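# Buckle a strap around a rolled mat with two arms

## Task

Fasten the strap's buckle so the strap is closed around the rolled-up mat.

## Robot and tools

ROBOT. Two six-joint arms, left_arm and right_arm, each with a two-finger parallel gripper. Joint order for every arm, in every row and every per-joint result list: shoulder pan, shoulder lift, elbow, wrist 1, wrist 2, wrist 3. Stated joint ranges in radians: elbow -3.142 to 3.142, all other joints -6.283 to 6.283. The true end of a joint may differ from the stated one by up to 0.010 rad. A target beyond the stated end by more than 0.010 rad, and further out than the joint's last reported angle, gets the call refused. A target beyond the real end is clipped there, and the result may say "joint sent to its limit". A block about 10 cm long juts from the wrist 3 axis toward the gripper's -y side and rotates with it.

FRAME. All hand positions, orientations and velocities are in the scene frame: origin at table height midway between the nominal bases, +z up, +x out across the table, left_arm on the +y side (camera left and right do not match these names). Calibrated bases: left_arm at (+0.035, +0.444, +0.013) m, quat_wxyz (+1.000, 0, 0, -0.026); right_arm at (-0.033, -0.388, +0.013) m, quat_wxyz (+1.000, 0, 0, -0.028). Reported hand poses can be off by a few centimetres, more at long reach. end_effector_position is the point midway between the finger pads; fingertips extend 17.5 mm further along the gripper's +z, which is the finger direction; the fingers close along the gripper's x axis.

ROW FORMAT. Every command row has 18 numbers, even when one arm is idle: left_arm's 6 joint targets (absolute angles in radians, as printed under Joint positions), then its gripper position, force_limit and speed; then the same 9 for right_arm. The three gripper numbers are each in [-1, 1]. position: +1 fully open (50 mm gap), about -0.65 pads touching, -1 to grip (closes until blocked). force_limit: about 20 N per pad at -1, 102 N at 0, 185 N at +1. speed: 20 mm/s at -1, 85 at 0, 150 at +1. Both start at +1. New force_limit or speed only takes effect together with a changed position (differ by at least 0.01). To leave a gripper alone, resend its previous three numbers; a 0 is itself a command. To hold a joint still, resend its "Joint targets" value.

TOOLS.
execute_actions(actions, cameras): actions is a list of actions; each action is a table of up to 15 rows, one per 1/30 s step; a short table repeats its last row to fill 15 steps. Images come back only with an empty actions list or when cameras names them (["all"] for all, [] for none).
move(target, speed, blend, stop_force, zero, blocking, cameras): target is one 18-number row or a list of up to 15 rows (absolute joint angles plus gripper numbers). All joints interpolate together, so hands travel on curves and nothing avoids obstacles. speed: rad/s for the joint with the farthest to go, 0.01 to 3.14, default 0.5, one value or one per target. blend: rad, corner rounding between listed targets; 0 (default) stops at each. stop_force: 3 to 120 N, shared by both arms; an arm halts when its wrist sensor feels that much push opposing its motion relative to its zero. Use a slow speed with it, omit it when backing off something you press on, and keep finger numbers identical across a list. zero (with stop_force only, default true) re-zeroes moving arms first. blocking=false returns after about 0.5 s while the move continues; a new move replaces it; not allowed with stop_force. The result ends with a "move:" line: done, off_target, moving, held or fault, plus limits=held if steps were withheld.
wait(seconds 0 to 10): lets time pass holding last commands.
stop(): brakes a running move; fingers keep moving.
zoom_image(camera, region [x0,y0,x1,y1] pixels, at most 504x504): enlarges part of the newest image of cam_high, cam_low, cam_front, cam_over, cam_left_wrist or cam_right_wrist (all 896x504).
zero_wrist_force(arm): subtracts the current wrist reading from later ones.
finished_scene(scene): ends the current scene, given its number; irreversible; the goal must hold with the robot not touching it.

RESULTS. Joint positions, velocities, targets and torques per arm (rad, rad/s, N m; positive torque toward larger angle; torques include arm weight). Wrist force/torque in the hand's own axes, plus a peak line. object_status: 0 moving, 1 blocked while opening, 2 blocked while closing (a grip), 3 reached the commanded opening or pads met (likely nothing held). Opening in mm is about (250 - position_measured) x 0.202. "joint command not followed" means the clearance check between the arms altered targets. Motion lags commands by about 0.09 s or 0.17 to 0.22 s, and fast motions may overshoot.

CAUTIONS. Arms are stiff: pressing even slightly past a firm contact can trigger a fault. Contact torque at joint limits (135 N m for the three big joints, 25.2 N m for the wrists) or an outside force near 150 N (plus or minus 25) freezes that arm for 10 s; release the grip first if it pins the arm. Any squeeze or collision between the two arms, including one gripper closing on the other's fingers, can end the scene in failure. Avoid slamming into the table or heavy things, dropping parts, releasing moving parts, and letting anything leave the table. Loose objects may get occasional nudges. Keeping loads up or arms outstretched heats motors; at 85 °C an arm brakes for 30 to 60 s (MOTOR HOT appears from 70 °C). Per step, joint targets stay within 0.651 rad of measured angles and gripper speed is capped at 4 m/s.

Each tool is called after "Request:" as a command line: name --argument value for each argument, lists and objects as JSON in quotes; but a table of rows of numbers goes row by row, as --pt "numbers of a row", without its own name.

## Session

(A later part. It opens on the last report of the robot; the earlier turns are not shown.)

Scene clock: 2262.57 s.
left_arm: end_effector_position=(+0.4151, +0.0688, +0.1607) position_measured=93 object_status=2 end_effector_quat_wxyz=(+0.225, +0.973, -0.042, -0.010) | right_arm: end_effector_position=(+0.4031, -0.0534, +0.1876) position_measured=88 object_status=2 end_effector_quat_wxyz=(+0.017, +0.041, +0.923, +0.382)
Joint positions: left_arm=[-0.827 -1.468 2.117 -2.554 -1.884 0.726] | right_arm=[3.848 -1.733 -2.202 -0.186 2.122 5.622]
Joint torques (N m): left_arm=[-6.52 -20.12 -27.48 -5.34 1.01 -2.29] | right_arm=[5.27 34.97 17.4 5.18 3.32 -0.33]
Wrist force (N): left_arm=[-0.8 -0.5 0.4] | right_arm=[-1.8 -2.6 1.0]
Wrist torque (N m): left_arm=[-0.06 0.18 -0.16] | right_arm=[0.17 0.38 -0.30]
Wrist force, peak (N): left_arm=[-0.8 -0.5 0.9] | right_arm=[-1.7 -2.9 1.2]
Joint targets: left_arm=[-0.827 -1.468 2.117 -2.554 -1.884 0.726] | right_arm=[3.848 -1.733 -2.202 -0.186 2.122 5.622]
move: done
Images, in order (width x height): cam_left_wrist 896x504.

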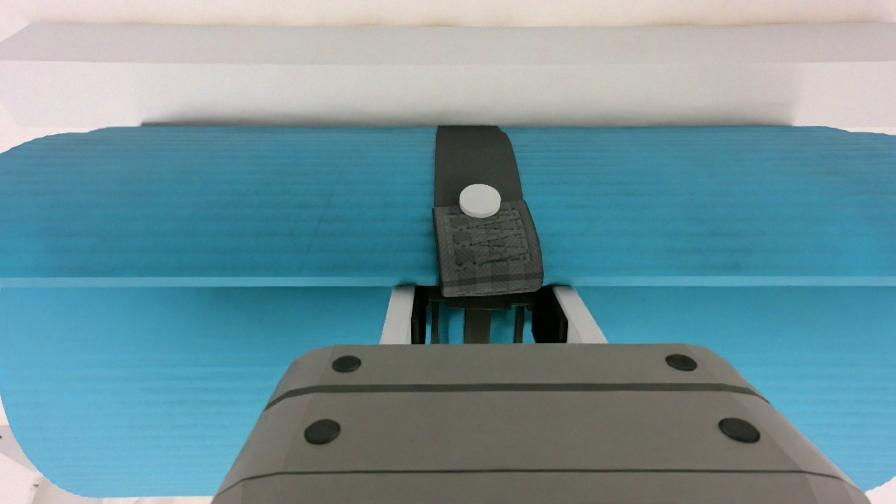

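Request:
move --target '[-0.8524,-1.49708,2.04699,-2.4624,-1.87548,0.70071,-1,0.0,-1,3.84762,-1.73305,-2.20159,-0.18588,2.12168,5.6216,-1,0,-1]' --speed 0.1 --cameras '["cam_left_wrist","cam_front","cam_over"]'

Request:
zoom_image --camera "cam_front" --region '[300, 100, 520, 240]'

Request:
zoom_image --camera "cam_left_wrist" --region '[340, 160, 600, 350]'

Scene clock: 2276.60 s.
left_arm: end_effector_position=(+0.4142, +0.0516, +0.1947) position_measured=93 object_status=2 end_effector_quat_wxyz=(+0.225, +0.973, -0.042, -0.010) end_effector_velocity=(+0.001, +0.000, +0.000) end_effector_angular_velocity=(-0.002, -0.003, +0.001) | right_arm: end_effector_position=(+0.4031, -0.0534, +0.1876) position_measured=88 object_status=2 end_effector_quat_wxyz=(+0.017, +0.041, +0.923, +0.382)
Joint positions: left_arm=[-0.853 -1.497 2.047 -2.462 -1.875 0.7] | right_arm=[3.848 -1.733 -2.202 -0.186 2.122 5.622]
Joint velocities: left_arm=[0 -0.001 0.002 -0.006 0.001 0] | right_arm=[within noise]
Joint torques (N m): left_arm=[7.7 -20.84 -16.6 -6.18 -0.14 1.08] | right_arm=[4.3 34.55 18.08 5.64 3.16 -0.29]
Wrist force (N): left_arm=[-1.0 -0.4 0.4] | right_arm=[-1.5 -2.6 1.1]
Wrist torque (N m): left_arm=[-0.01 0.19 -0.04] | right_arm=[0.18 0.34 -0.29]
Wrist force, peak (N): left_arm=[-1.1 -1.3 1.4] | right_arm=[-1.7 -2.8 1.2]
Joint targets: left_arm=[-0.852 -1.497 2.047 -2.462 -1.875 0.701] | right_arm=[3.848 -1.733 -2.202 -0.186 2.122 5.622]
move: done
Images, in order (width x height): cam_front 896x504, cam_over 896x504, cam_left_wrist 896x504.

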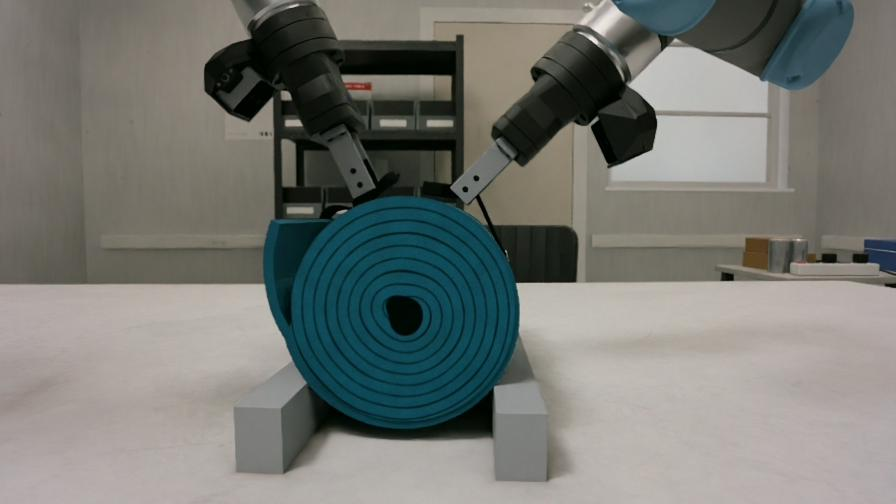

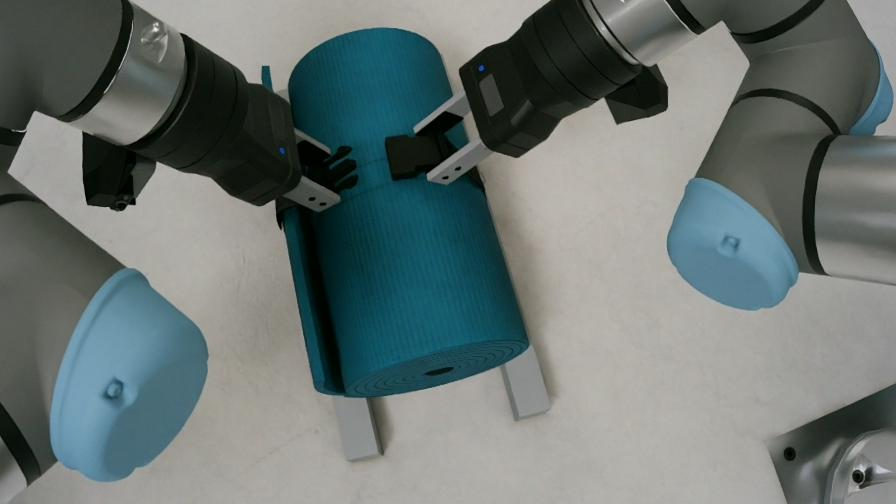

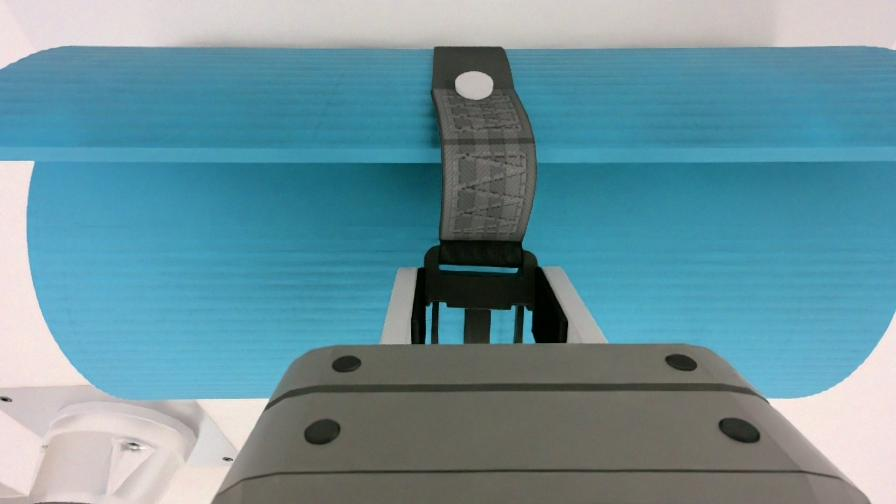

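Scaled by 2.291.

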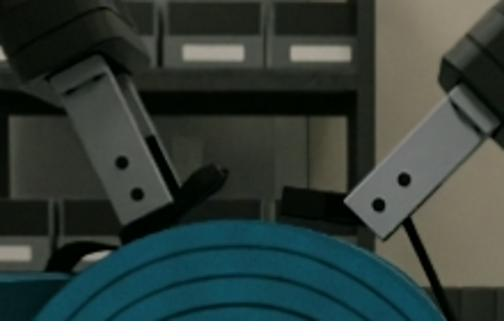

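Scaled by 1.938.

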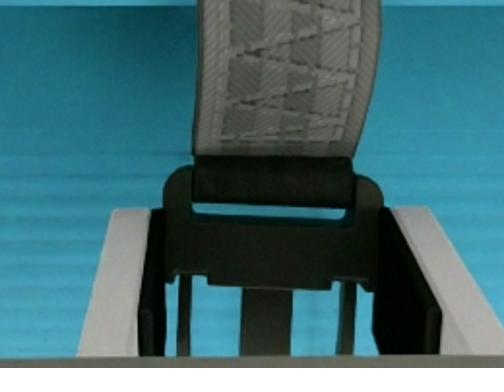

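Request:
zoom_image --camera "cam_front" --region '[335, 150, 425, 210]'

Request:
zoom_image --camera "cam_over" --region '[260, 110, 500, 240]'

Scaled by 5.600.

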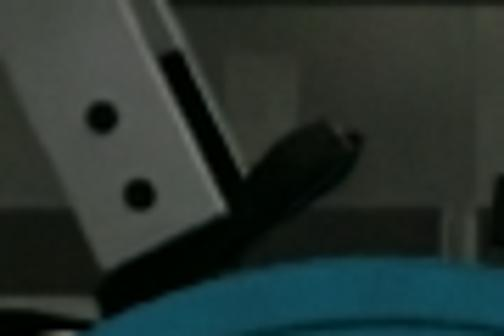

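Scaled by 2.100.

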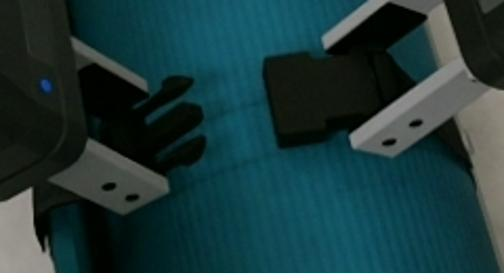

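Request:
zoom_image --camera "cam_over" --region '[310, 130, 410, 200]'

Request:
zoom_image --camera "cam_over" --region '[375, 120, 475, 190]'

Scaled by 5.040.

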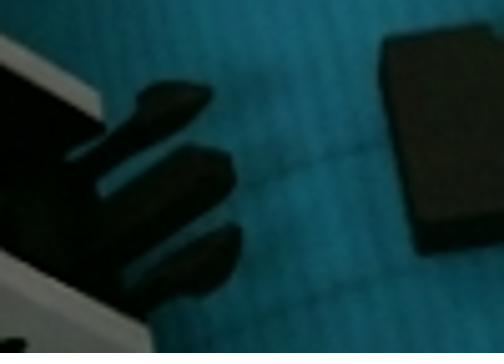

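Scaled by 5.040.

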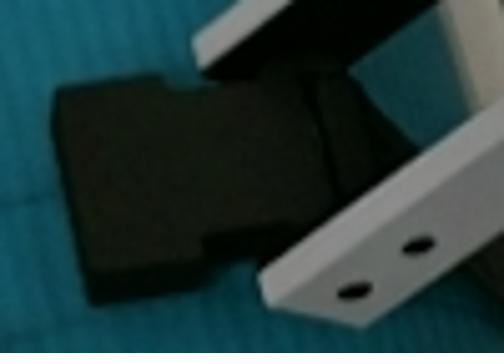

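Request:
move --target '[-1.07508,-1.29531,1.5701,-1.62617,-1.44368,0.51692,-1,0.0,-1,3.84762,-1.73305,-2.20159,-0.18588,2.12168,5.6216,-1,0,-1]' --speed 0.4 --cameras '["cam_left_wrist","cam_front","cam_over","cam_right_wrist"]'

Request:
zoom_image --camera "cam_front" --region '[370, 140, 500, 220]'

Request:
zoom_image --camera "cam_left_wrist" --region '[340, 200, 600, 360]'

Scene clock: 2409.30 s.
left_arm: end_effector_position=(+0.4148, +0.0322, +0.2051) position_measured=93 object_status=2 end_effector_quat_wxyz=(-0.126, +0.991, -0.043, +0.005) | right_arm: end_effector_position=(+0.4031, -0.0534, +0.1876) position_measured=88 object_status=2 end_effector_quat_wxyz=(+0.017, +0.041, +0.923, +0.382)
Joint positions: left_arm=[-1.075 -1.295 1.57 -1.626 -1.444 0.517] | right_arm=[3.848 -1.733 -2.202 -0.186 2.122 5.622]
Joint torques (N m): left_arm=[9.69 -46.96 -23.83 -1.58 0.18 2.37] | right_arm=[4.91 34.76 18.7 5.74 3.09 -0.21]
Wrist force (N): left_arm=[-0.5 1.7 0.0] | right_arm=[-1.5 -2.6 1.2]
Wrist torque (N m): left_arm=[0.32 0.05 0.07] | right_arm=[0.19 0.34 -0.29]
Wrist force, peak (N): left_arm=[-16.3 -27.0 -45.9] | right_arm=[-1.8 -2.9 1.1]
Joint targets: left_arm=[-1.075 -1.295 1.570 -1.626 -1.444 0.517] | right_arm=[3.848 -1.733 -2.202 -0.186 2.122 5.622]
move: done
Images, in order (width x height): cam_front 896x504, cam_over 896x504, cam_left_wrist 896x504, cam_right_wrist 896x504.

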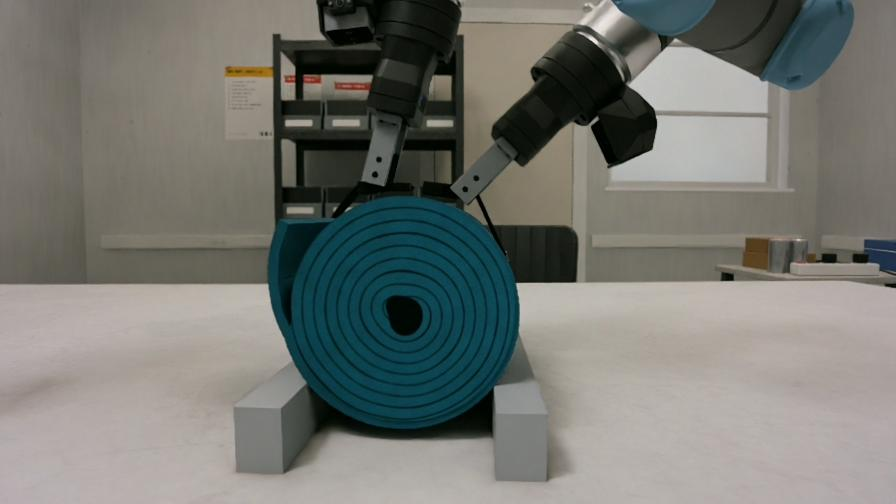

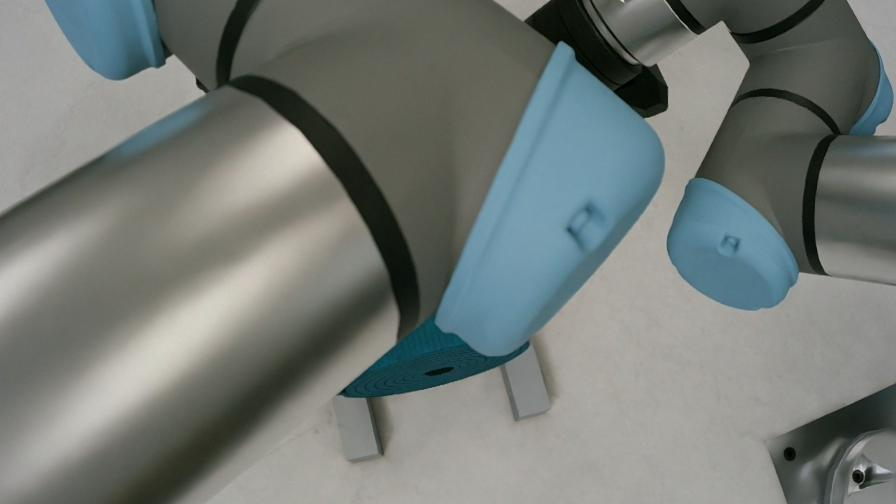

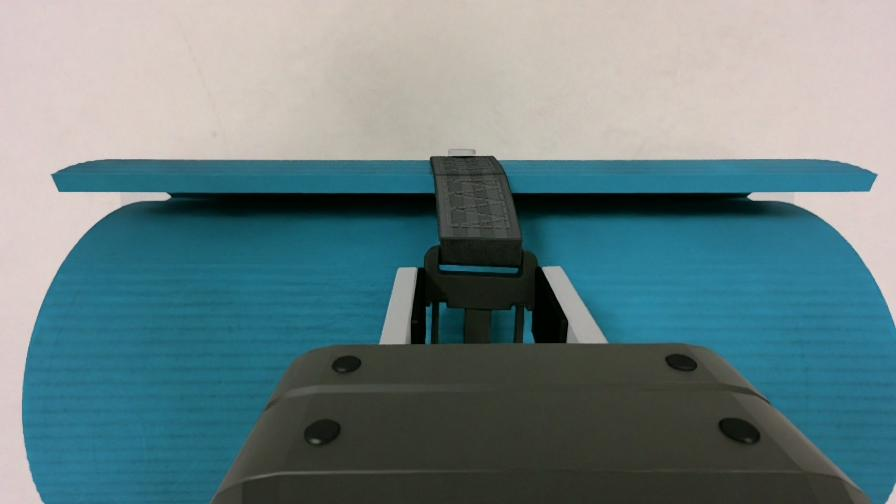

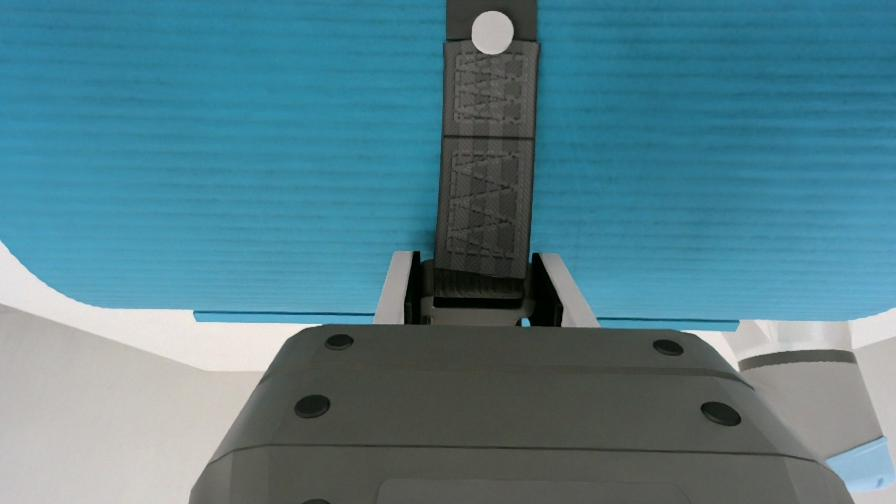

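Scaled by 3.877.

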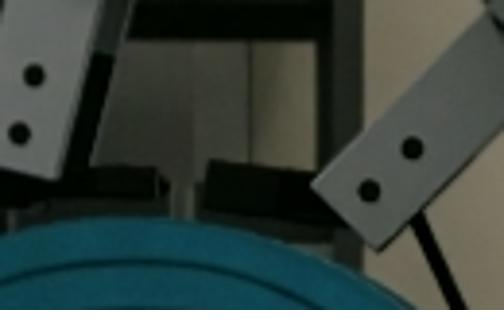

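Scaled by 1.938.

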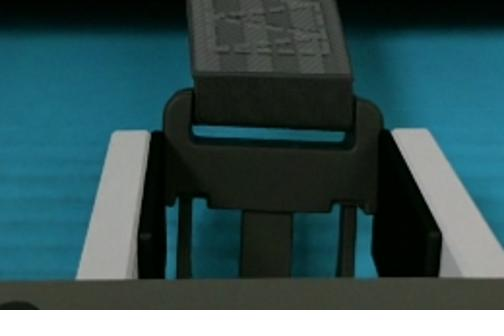

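Request:
zoom_image --camera "cam_front" --region '[365, 170, 465, 210]'

Request:
zoom_image --camera "cam_front" --region '[385, 175, 435, 205]'

Request:
zoom_image --camera "cam_low" --region '[480, 150, 600, 220]'

Scaled by 5.040.

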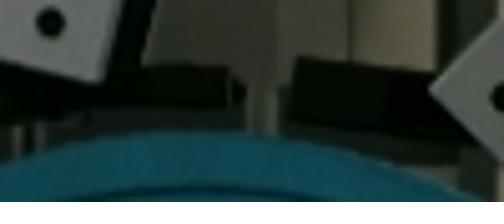

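Scaled by 10.080.

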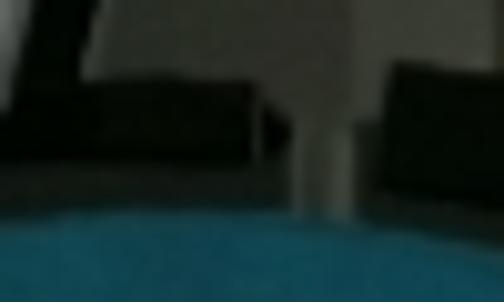

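This scene's latest camera images include none from cam_low. They are from: cam_front, cam_over, cam_left_wrist, cam_right_wrist. cam_low's image comes with the result of a call that names it in "cameras".

Request:
move --target '[-1.11157,-1.20974,1.44906,-1.46051,-1.38819,0.46214,-1,0.0,-1,3.84762,-1.73305,-2.20159,-0.18588,2.12168,5.6216,-1,0,-1]' --speed 0.1 --stop_force 8 --cameras '["cam_left_wrist","cam_front","cam_low","cam_high"]'

Request:
zoom_image --camera "cam_front" --region '[380, 165, 460, 205]'

Request:
zoom_image --camera "cam_high" --region '[420, 170, 520, 240]'

Request:
zoom_image --camera "cam_low" --region '[480, 150, 600, 220]'

Request:
zoom_image --camera "cam_left_wrist" --region '[340, 200, 600, 360]'

Scene clock: 2456.80 s.
left_arm: end_effector_position=(+0.4138, +0.0215, +0.2063) position_measured=93 object_status=2 end_effector_quat_wxyz=(-0.195, +0.980, -0.043, +0.008) | right_arm: end_effector_position=(+0.4031, -0.0534, +0.1876) position_measured=88 object_status=2 end_effector_quat_wxyz=(+0.017, +0.041, +0.923, +0.382)
Joint positions: left_arm=[-1.112 -1.21 1.449 -1.461 -1.388 0.462] | right_arm=[3.848 -1.733 -2.202 -0.186 2.122 5.622]
Joint torques (N m): left_arm=[8.99 -52.25 -17.85 -4.57 -1.21 2.57] | right_arm=[4.38 34.62 20.14 5.91 3.13 -0.04]
Wrist force (N): left_arm=[-0.8 1.8 1.2] | right_arm=[-1.5 -2.3 1.1]
Wrist torque (N m): left_arm=[0.32 0.10 0.14] | right_arm=[0.20 0.34 -0.30]
Wrist force, peak (N): left_arm=[-0.8 2.3 1.3] | right_arm=[-1.9 -2.8 1.2]
Joint targets: left_arm=[-1.112 -1.210 1.449 -1.461 -1.388 0.462] | right_arm=[3.848 -1.733 -2.202 -0.186 2.122 5.622]
move: done
Images, in order (width x height): cam_high 896x504, cam_low 896x504, cam_front 896x504, cam_left_wrist 896x504.

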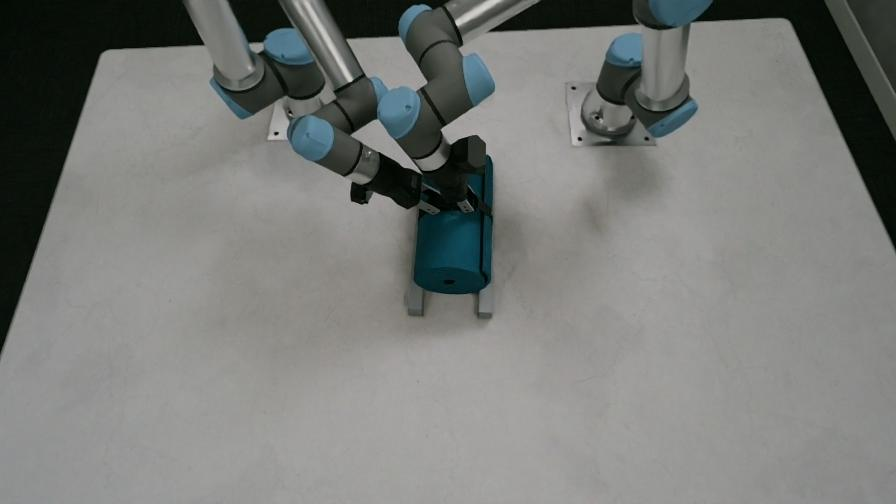

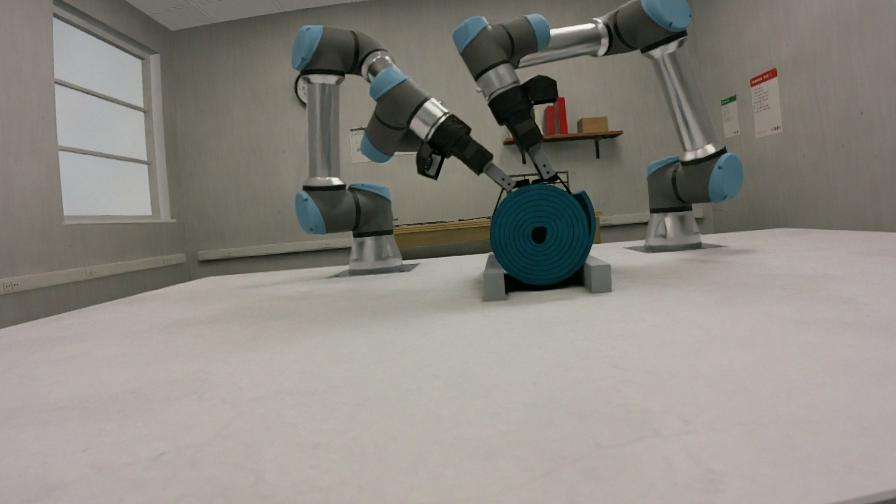

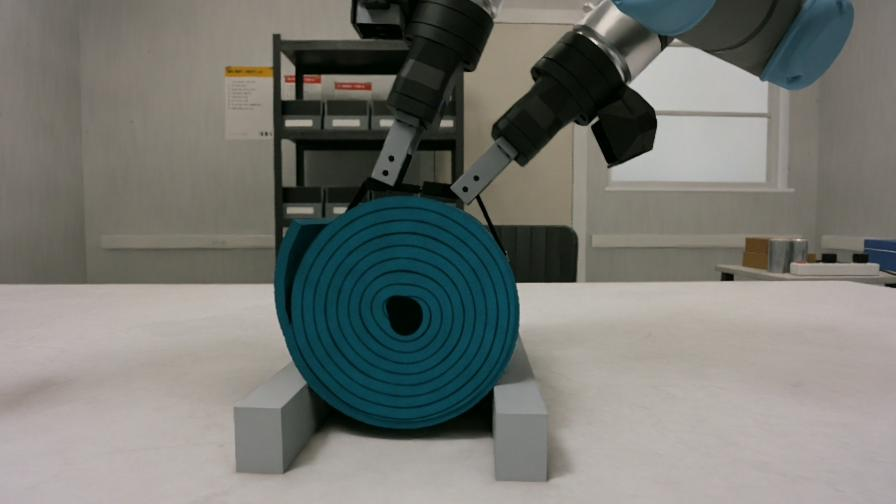

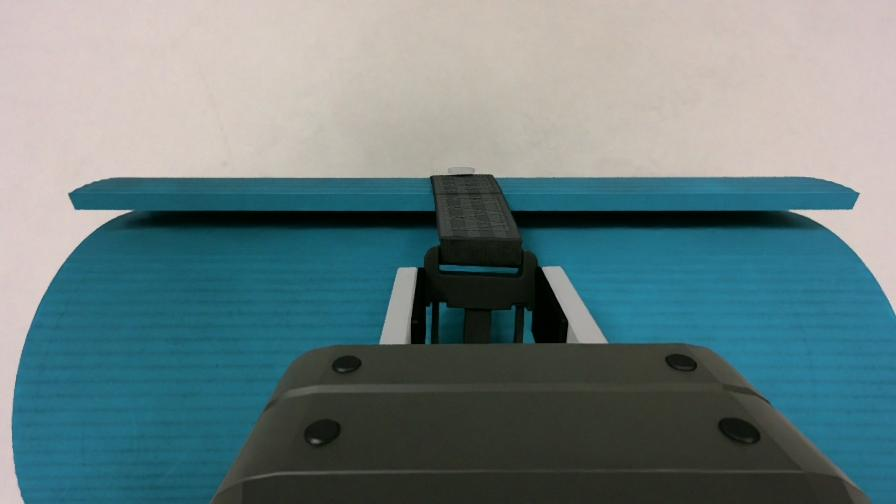

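Scaled by 6.300.

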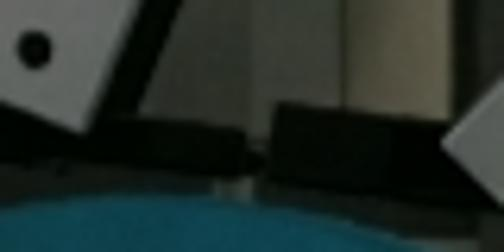

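Scaled by 5.040.

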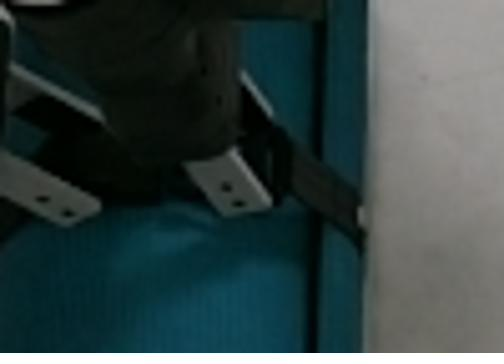

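Scaled by 4.200.

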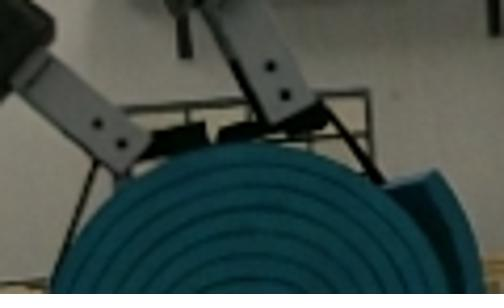

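Scaled by 1.938.

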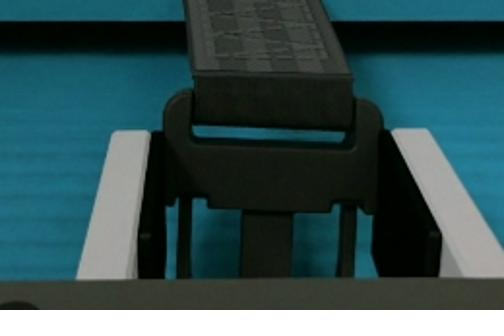

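Request:
move --target '[-1.11157,-1.20974,1.44906,-1.46051,-1.38819,0.46214,-0.98,0.5,-1,3.84762,-1.73305,-2.20159,-0.18588,2.12168,5.6216,-0.98,0.4,-1]' --speed 0.1

Request:
move --target '[-1.12302,-1.18284,1.41107,-1.42344,-1.38074,0.44681,-0.98,0.5,-1,3.84762,-1.73305,-2.20159,-0.18588,2.12168,5.6216,-0.98,0.4,-1]' --speed 0.04 --stop_force 20 --cameras '["cam_front","cam_left_wrist"]'

Request:
zoom_image --camera "cam_front" --region '[380, 165, 460, 205]'

Request:
zoom_image --camera "cam_left_wrist" --region '[340, 200, 600, 360]'

Scene clock: 2501.73 s.
left_arm: end_effector_position=(+0.4138, +0.0215, +0.2063) position_measured=96 object_status=2 end_effector_quat_wxyz=(-0.195, +0.980, -0.043, +0.008) | right_arm: end_effector_position=(+0.4031, -0.0534, +0.1876) position_measured=89 object_status=2 end_effector_quat_wxyz=(+0.017, +0.041, +0.923, +0.382)
Joint positions: left_arm=[-1.112 -1.21 1.449 -1.461 -1.388 0.462] | right_arm=[3.848 -1.733 -2.202 -0.186 2.122 5.622]
Joint torques (N m): left_arm=[9.4 -51.42 -16.97 -4.31 -0.87 2.27] | right_arm=[4.33 34.66 20.46 5.82 2.91 0.01]
Wrist force (N): left_arm=[-0.8 1.9 1.1] | right_arm=[-1.6 -2.5 1.1]
Wrist torque (N m): left_arm=[0.34 0.10 0.14] | right_arm=[0.19 0.35 -0.30]
Wrist force, peak (N): left_arm=[-0.9 2.1 1.4] | right_arm=[-1.8 -2.8 1.0]
Joint targets: left_arm=[-1.112 -1.210 1.449 -1.461 -1.388 0.462] | right_arm=[3.848 -1.733 -2.202 -0.186 2.122 5.622]
move: done

Scene clock: 2503.40 s.
left_arm: end_effector_position=(+0.4127, +0.0144, +0.2066) position_measured=96 object_status=2 end_effector_quat_wxyz=(-0.207, +0.977, -0.043, +0.009) | right_arm: end_effector_position=(+0.4031, -0.0534, +0.1876) position_measured=89 object_status=2 end_effector_quat_wxyz=(+0.017, +0.041, +0.923, +0.382)
Joint positions: left_arm=[-1.122 -1.185 1.415 -1.427 -1.381 0.448] | right_arm=[3.848 -1.733 -2.202 -0.186 2.122 5.622]
Joint torques (N m): left_arm=[-0.02 -51.39 -27.18 -6.43 -3.68 2.61] | right_arm=[4.26 34.62 23.01 8.8 2.98 0.07]
Wrist force (N): left_arm=[1.8 -17.2 5.1] | right_arm=[0.4 -19.4 -8.3]
Wrist torque (N m): left_arm=[0.38 0.08 0.06] | right_arm=[0.22 0.46 -0.34]
Wrist force, peak (N): left_arm=[1.6 -21.8 5.8] | right_arm=[0.6 -23.4 -10.6]
Joint targets: left_arm=[-1.122 -1.185 1.415 -1.427 -1.381 0.448] | right_arm=[3.848 -1.733 -2.202 -0.186 2.122 5.622]
move: contact (left_arm)
Images, in order (width x height): cam_front 896x504, cam_left_wrist 896x504.

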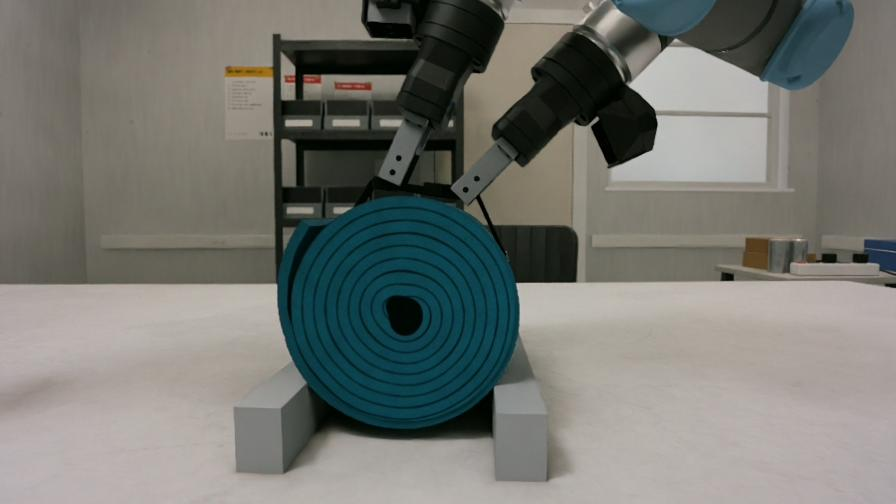

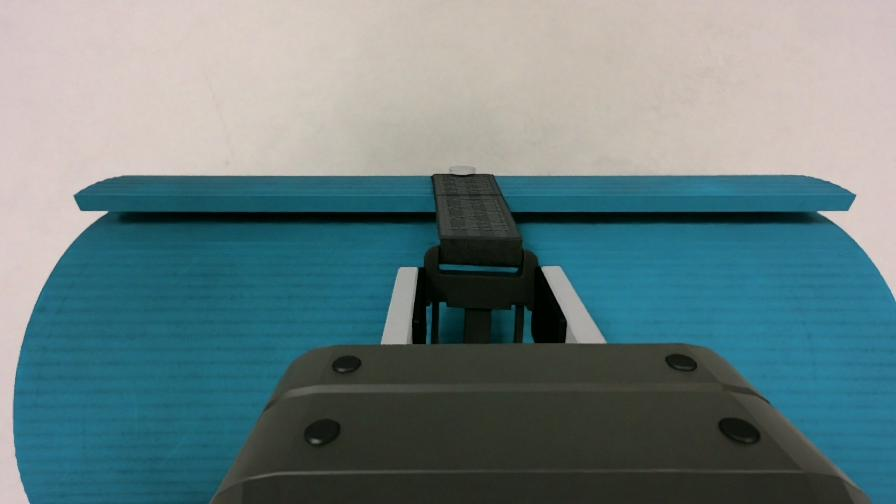

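Scaled by 6.300.

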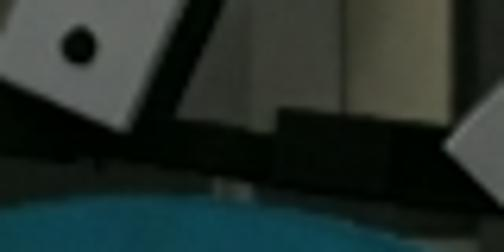

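Scaled by 1.938.

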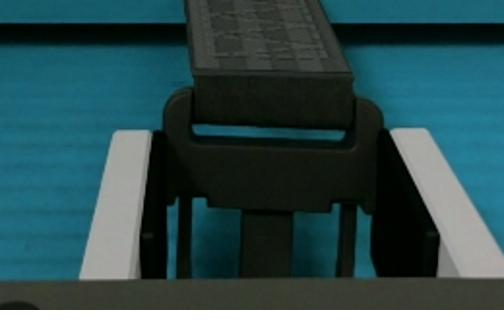

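Request:
move --target '[-1.13155,-1.15998,1.38161,-1.41535,-1.38387,0.43876,-0.98,0.5,-1,3.84762,-1.73305,-2.20159,-0.18588,2.12168,5.6216,-0.98,0.4,-1]' --speed 0.04 --stop_force 40 --zero false --cameras '["cam_front","cam_left_wrist"]'

Request:
zoom_image --camera "cam_front" --region '[380, 165, 460, 205]'

Request:
zoom_image --camera "cam_left_wrist" --region '[340, 200, 600, 360]'

Scene clock: 2521.83 s.
left_arm: end_effector_position=(+0.4127, +0.0131, +0.2065) position_measured=96 object_status=2 end_effector_quat_wxyz=(-0.207, +0.977, -0.043, +0.009) | right_arm: end_effector_position=(+0.4031, -0.0535, +0.1876) position_measured=89 object_status=2 end_effector_quat_wxyz=(+0.017, +0.041, +0.923, +0.382)
Joint positions: left_arm=[-1.123 -1.182 1.41 -1.425 -1.381 0.447] | right_arm=[3.848 -1.733 -2.202 -0.186 2.122 5.622]
Joint torques (N m): left_arm=[-6.53 -39.67 -33.77 -13.34 -2.24 2.37] | right_arm=[20.95 34.2 37.52 11.55 9.27 0.09]
Wrist force (N): left_arm=[-0.5 -36.9 7.3] | right_arm=[-1.3 -34.6 -16.7]
Wrist torque (N m): left_arm=[0.45 0.12 0.14] | right_arm=[0.78 0.37 -0.30]
Wrist force, peak (N): left_arm=[1.3 -44.3 8.5] | right_arm=[-0.1 -41.4 -20.4]
Joint targets: left_arm=[-1.123 -1.182 1.410 -1.425 -1.381 0.447] | right_arm=[3.848 -1.733 -2.202 -0.186 2.122 5.622]
move: contact (left_arm); left_arm: the elbow is farthest, 0.029 rad from its target
Images, in order (width x height): cam_front 896x504, cam_left_wrist 896x504.

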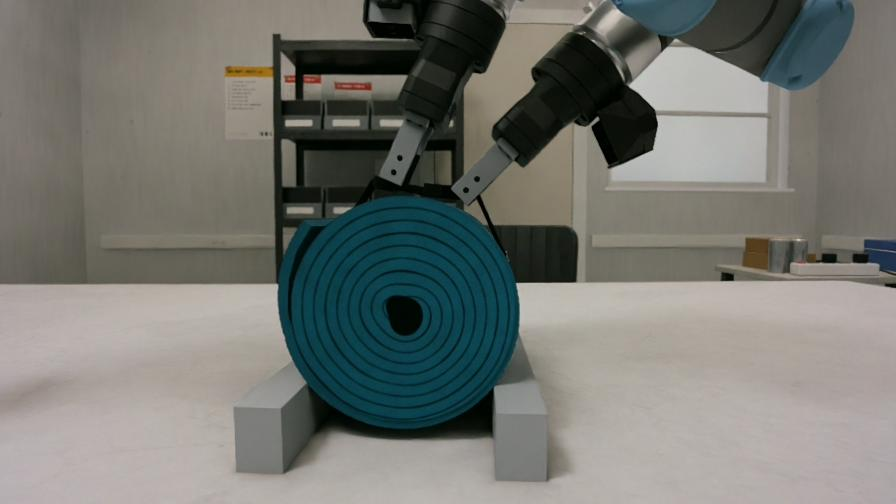

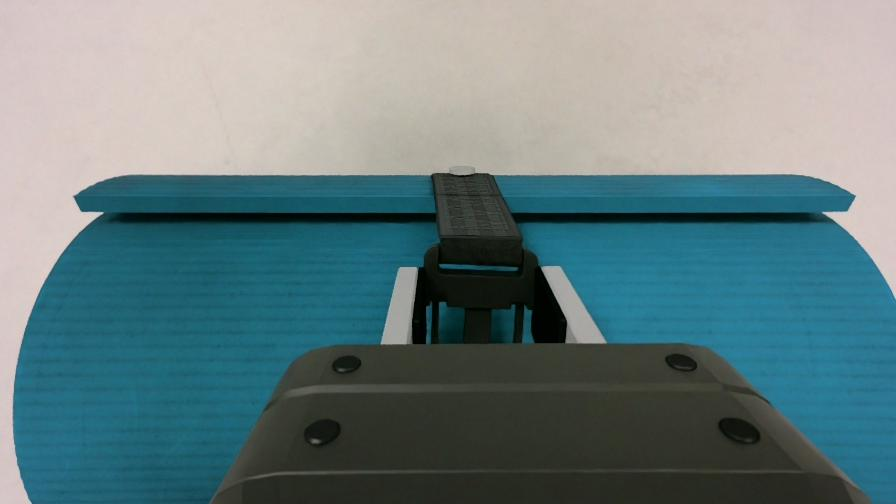

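Scaled by 6.300.

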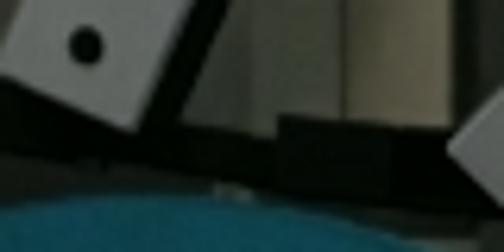

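Scaled by 1.938.

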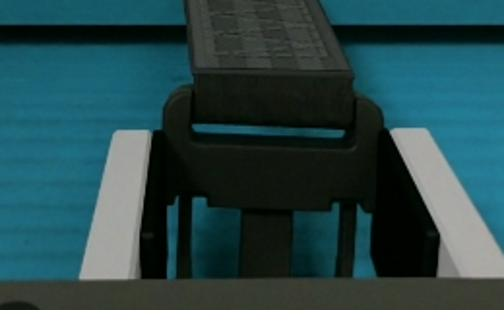

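Request:
move --target '[-1.12709,-1.17374,1.40046,-1.44527,-1.39352,0.44734,-0.98,0.5,-1,3.84762,-1.73305,-2.20159,-0.18588,2.12168,5.6216,-0.98,0.4,-1]' --speed 0.03 --stop_force 60 --zero false --cameras '["cam_front","cam_left_wrist","cam_right_wrist"]'

Request:
zoom_image --camera "cam_front" --region '[380, 165, 460, 205]'

Request:
zoom_image --camera "cam_left_wrist" --region '[340, 200, 600, 360]'

Scene clock: 2541.73 s.
left_arm: end_effector_position=(+0.4117, +0.0089, +0.2059) position_measured=96 object_status=2 end_effector_quat_wxyz=(-0.203, +0.978, -0.043, +0.008) | right_arm: end_effector_position=(+0.4031, -0.0534, +0.1876) position_measured=89 object_status=2 end_effector_quat_wxyz=(+0.017, +0.041, +0.923, +0.382)
Joint positions: left_arm=[-1.125 -1.178 1.406 -1.43 -1.387 0.447] | right_arm=[3.848 -1.733 -2.202 -0.186 2.122 5.622]
Joint torques (N m): left_arm=[-9.67 -42.35 -21.91 -13.28 -4.68 1.42] | right_arm=[14.36 34.74 34.94 11.13 9.22 0.26]
Wrist force (N): left_arm=[4.0 -45.1 0.0] | right_arm=[-0.1 -36.7 -19.5]
Wrist torque (N m): left_arm=[0.52 0.13 0.02] | right_arm=[0.99 0.46 -0.31]
Wrist force, peak (N): left_arm=[2.5 -65.1 -1.0] | right_arm=[1.0 -44.5 -29.6]
Joint targets: left_arm=[-1.125 -1.178 1.406 -1.432 -1.387 0.447] | right_arm=[3.848 -1.733 -2.202 -0.186 2.122 5.622]
move: contact (left_arm); left_arm: the wrist 1 is farthest, 0.016 rad from its target
Images, in order (width x height): cam_front 896x504, cam_left_wrist 896x504, cam_right_wrist 896x504.

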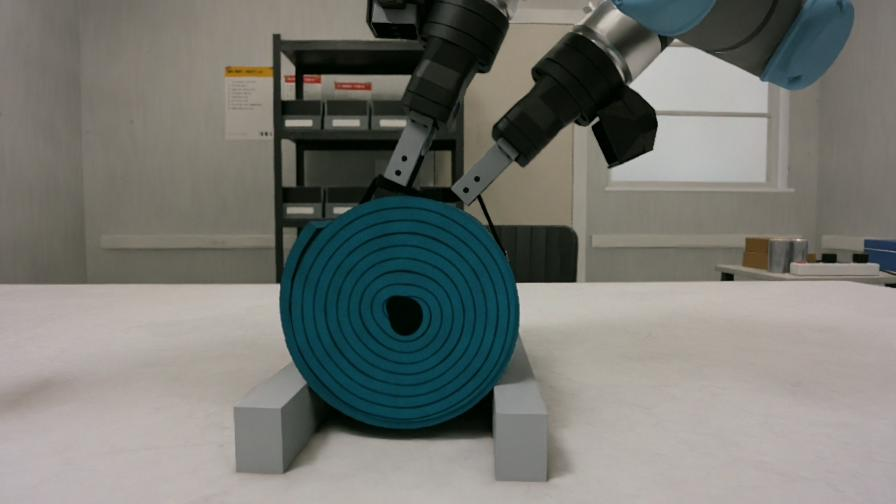

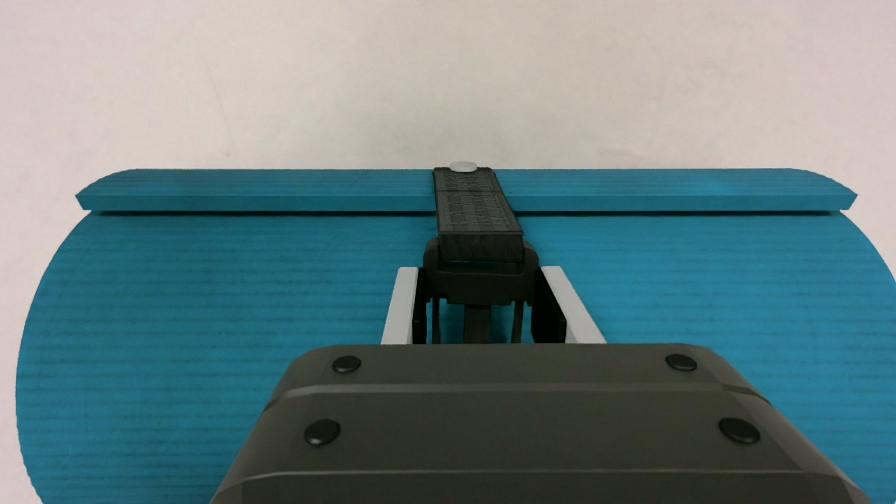

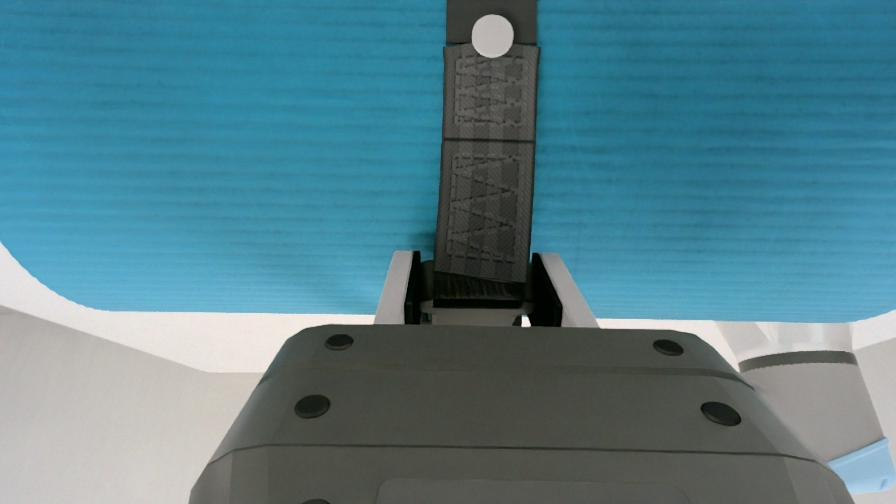

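Scaled by 6.300.

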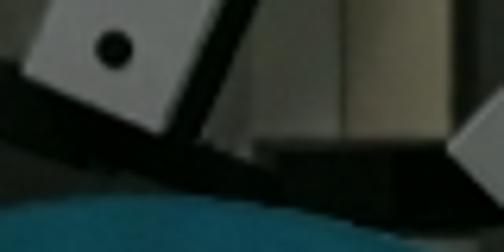

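Scaled by 1.938.

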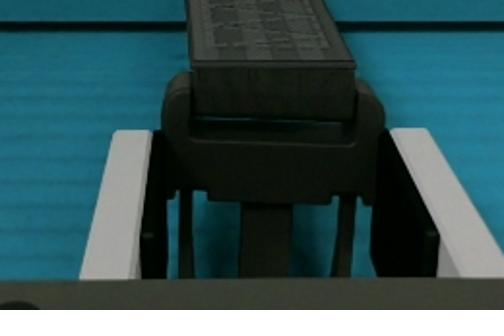

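Request:
move --target '[-1.05321,-1.33578,1.65684,-1.81011,-1.52045,0.55079,-0.98,0.5,-1,3.84762,-1.73305,-2.20159,-0.18588,2.12168,5.6216,-0.98,0.4,-1]' --speed 0.12 --cameras '["cam_front","cam_left_wrist"]'

Request:
zoom_image --camera "cam_front" --region '[370, 165, 450, 205]'

Request:
zoom_image --camera "cam_left_wrist" --region '[340, 200, 600, 360]'

Scene clock: 2569.07 s.
left_arm: end_effector_position=(+0.4127, +0.0185, +0.1987) position_measured=96 object_status=2 end_effector_quat_wxyz=(-0.048, +0.998, -0.044, +0.002) end_effector_velocity=(-0.001, +0.000, +0.000) end_effector_angular_velocity=(+0.005, +0.002, -0.002) | right_arm: end_effector_position=(+0.4031, -0.0534, +0.1876) position_measured=89 object_status=2 end_effector_quat_wxyz=(+0.017, +0.041, +0.923, +0.382)
Joint positions: left_arm=[-1.053 -1.336 1.657 -1.81 -1.521 0.551] | right_arm=[3.848 -1.733 -2.202 -0.186 2.122 5.622]
Joint velocities: left_arm=[-0.001 0.002 -0.002 0.006 0.001 0] | right_arm=[within noise]
Joint torques (N m): left_arm=[-17.98 -25.57 -38.15 -7.11 -2.04 -2.14] | right_arm=[19.15 34.12 30.83 9.57 7.38 0.33]
Wrist force (N): left_arm=[-1.2 -30.5 -1.6] | right_arm=[-2.1 -27.2 -16.0]
Wrist torque (N m): left_arm=[0.28 0.08 -0.03] | right_arm=[0.53 0.33 -0.29]
Wrist force, peak (N): left_arm=[4.3 -55.1 -6.7] | right_arm=[1.0 -41.4 -26.0]
Joint targets: left_arm=[-1.053 -1.336 1.657 -1.810 -1.520 0.551] | right_arm=[3.848 -1.733 -2.202 -0.186 2.122 5.622]
move: done
Images, in order (width x height): cam_front 896x504, cam_left_wrist 896x504.

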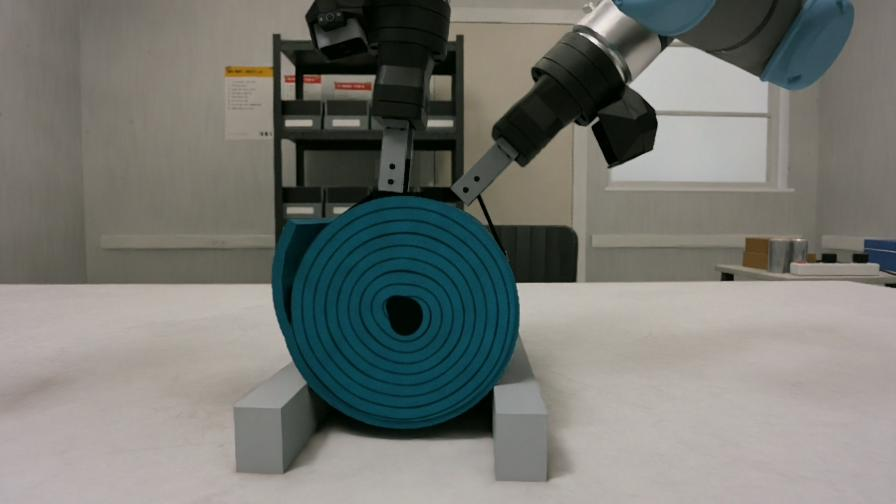

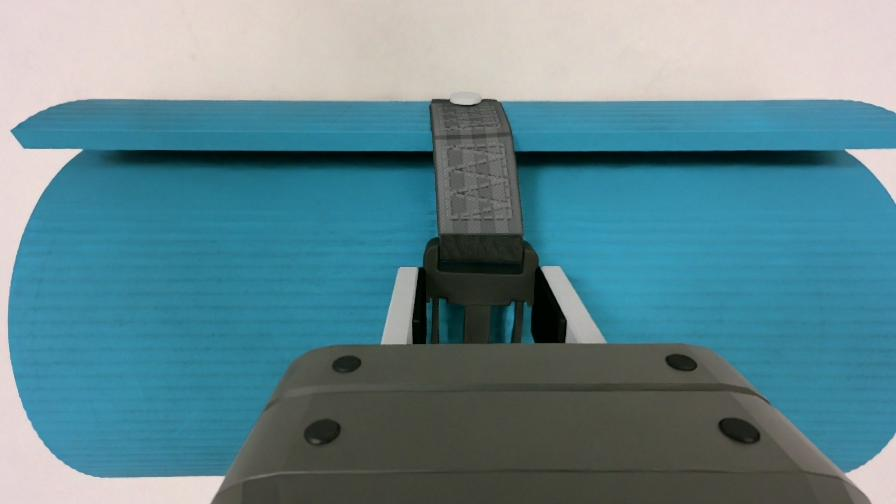

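Scaled by 6.300.

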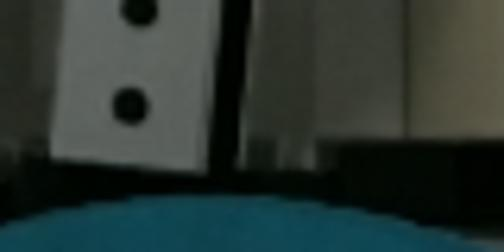

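Scaled by 1.938.

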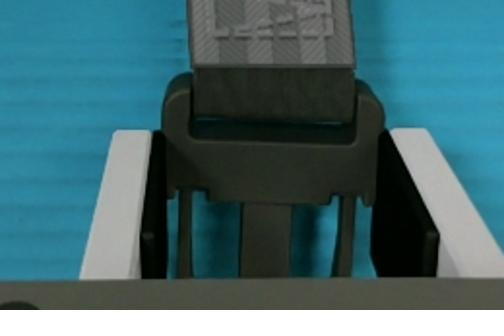

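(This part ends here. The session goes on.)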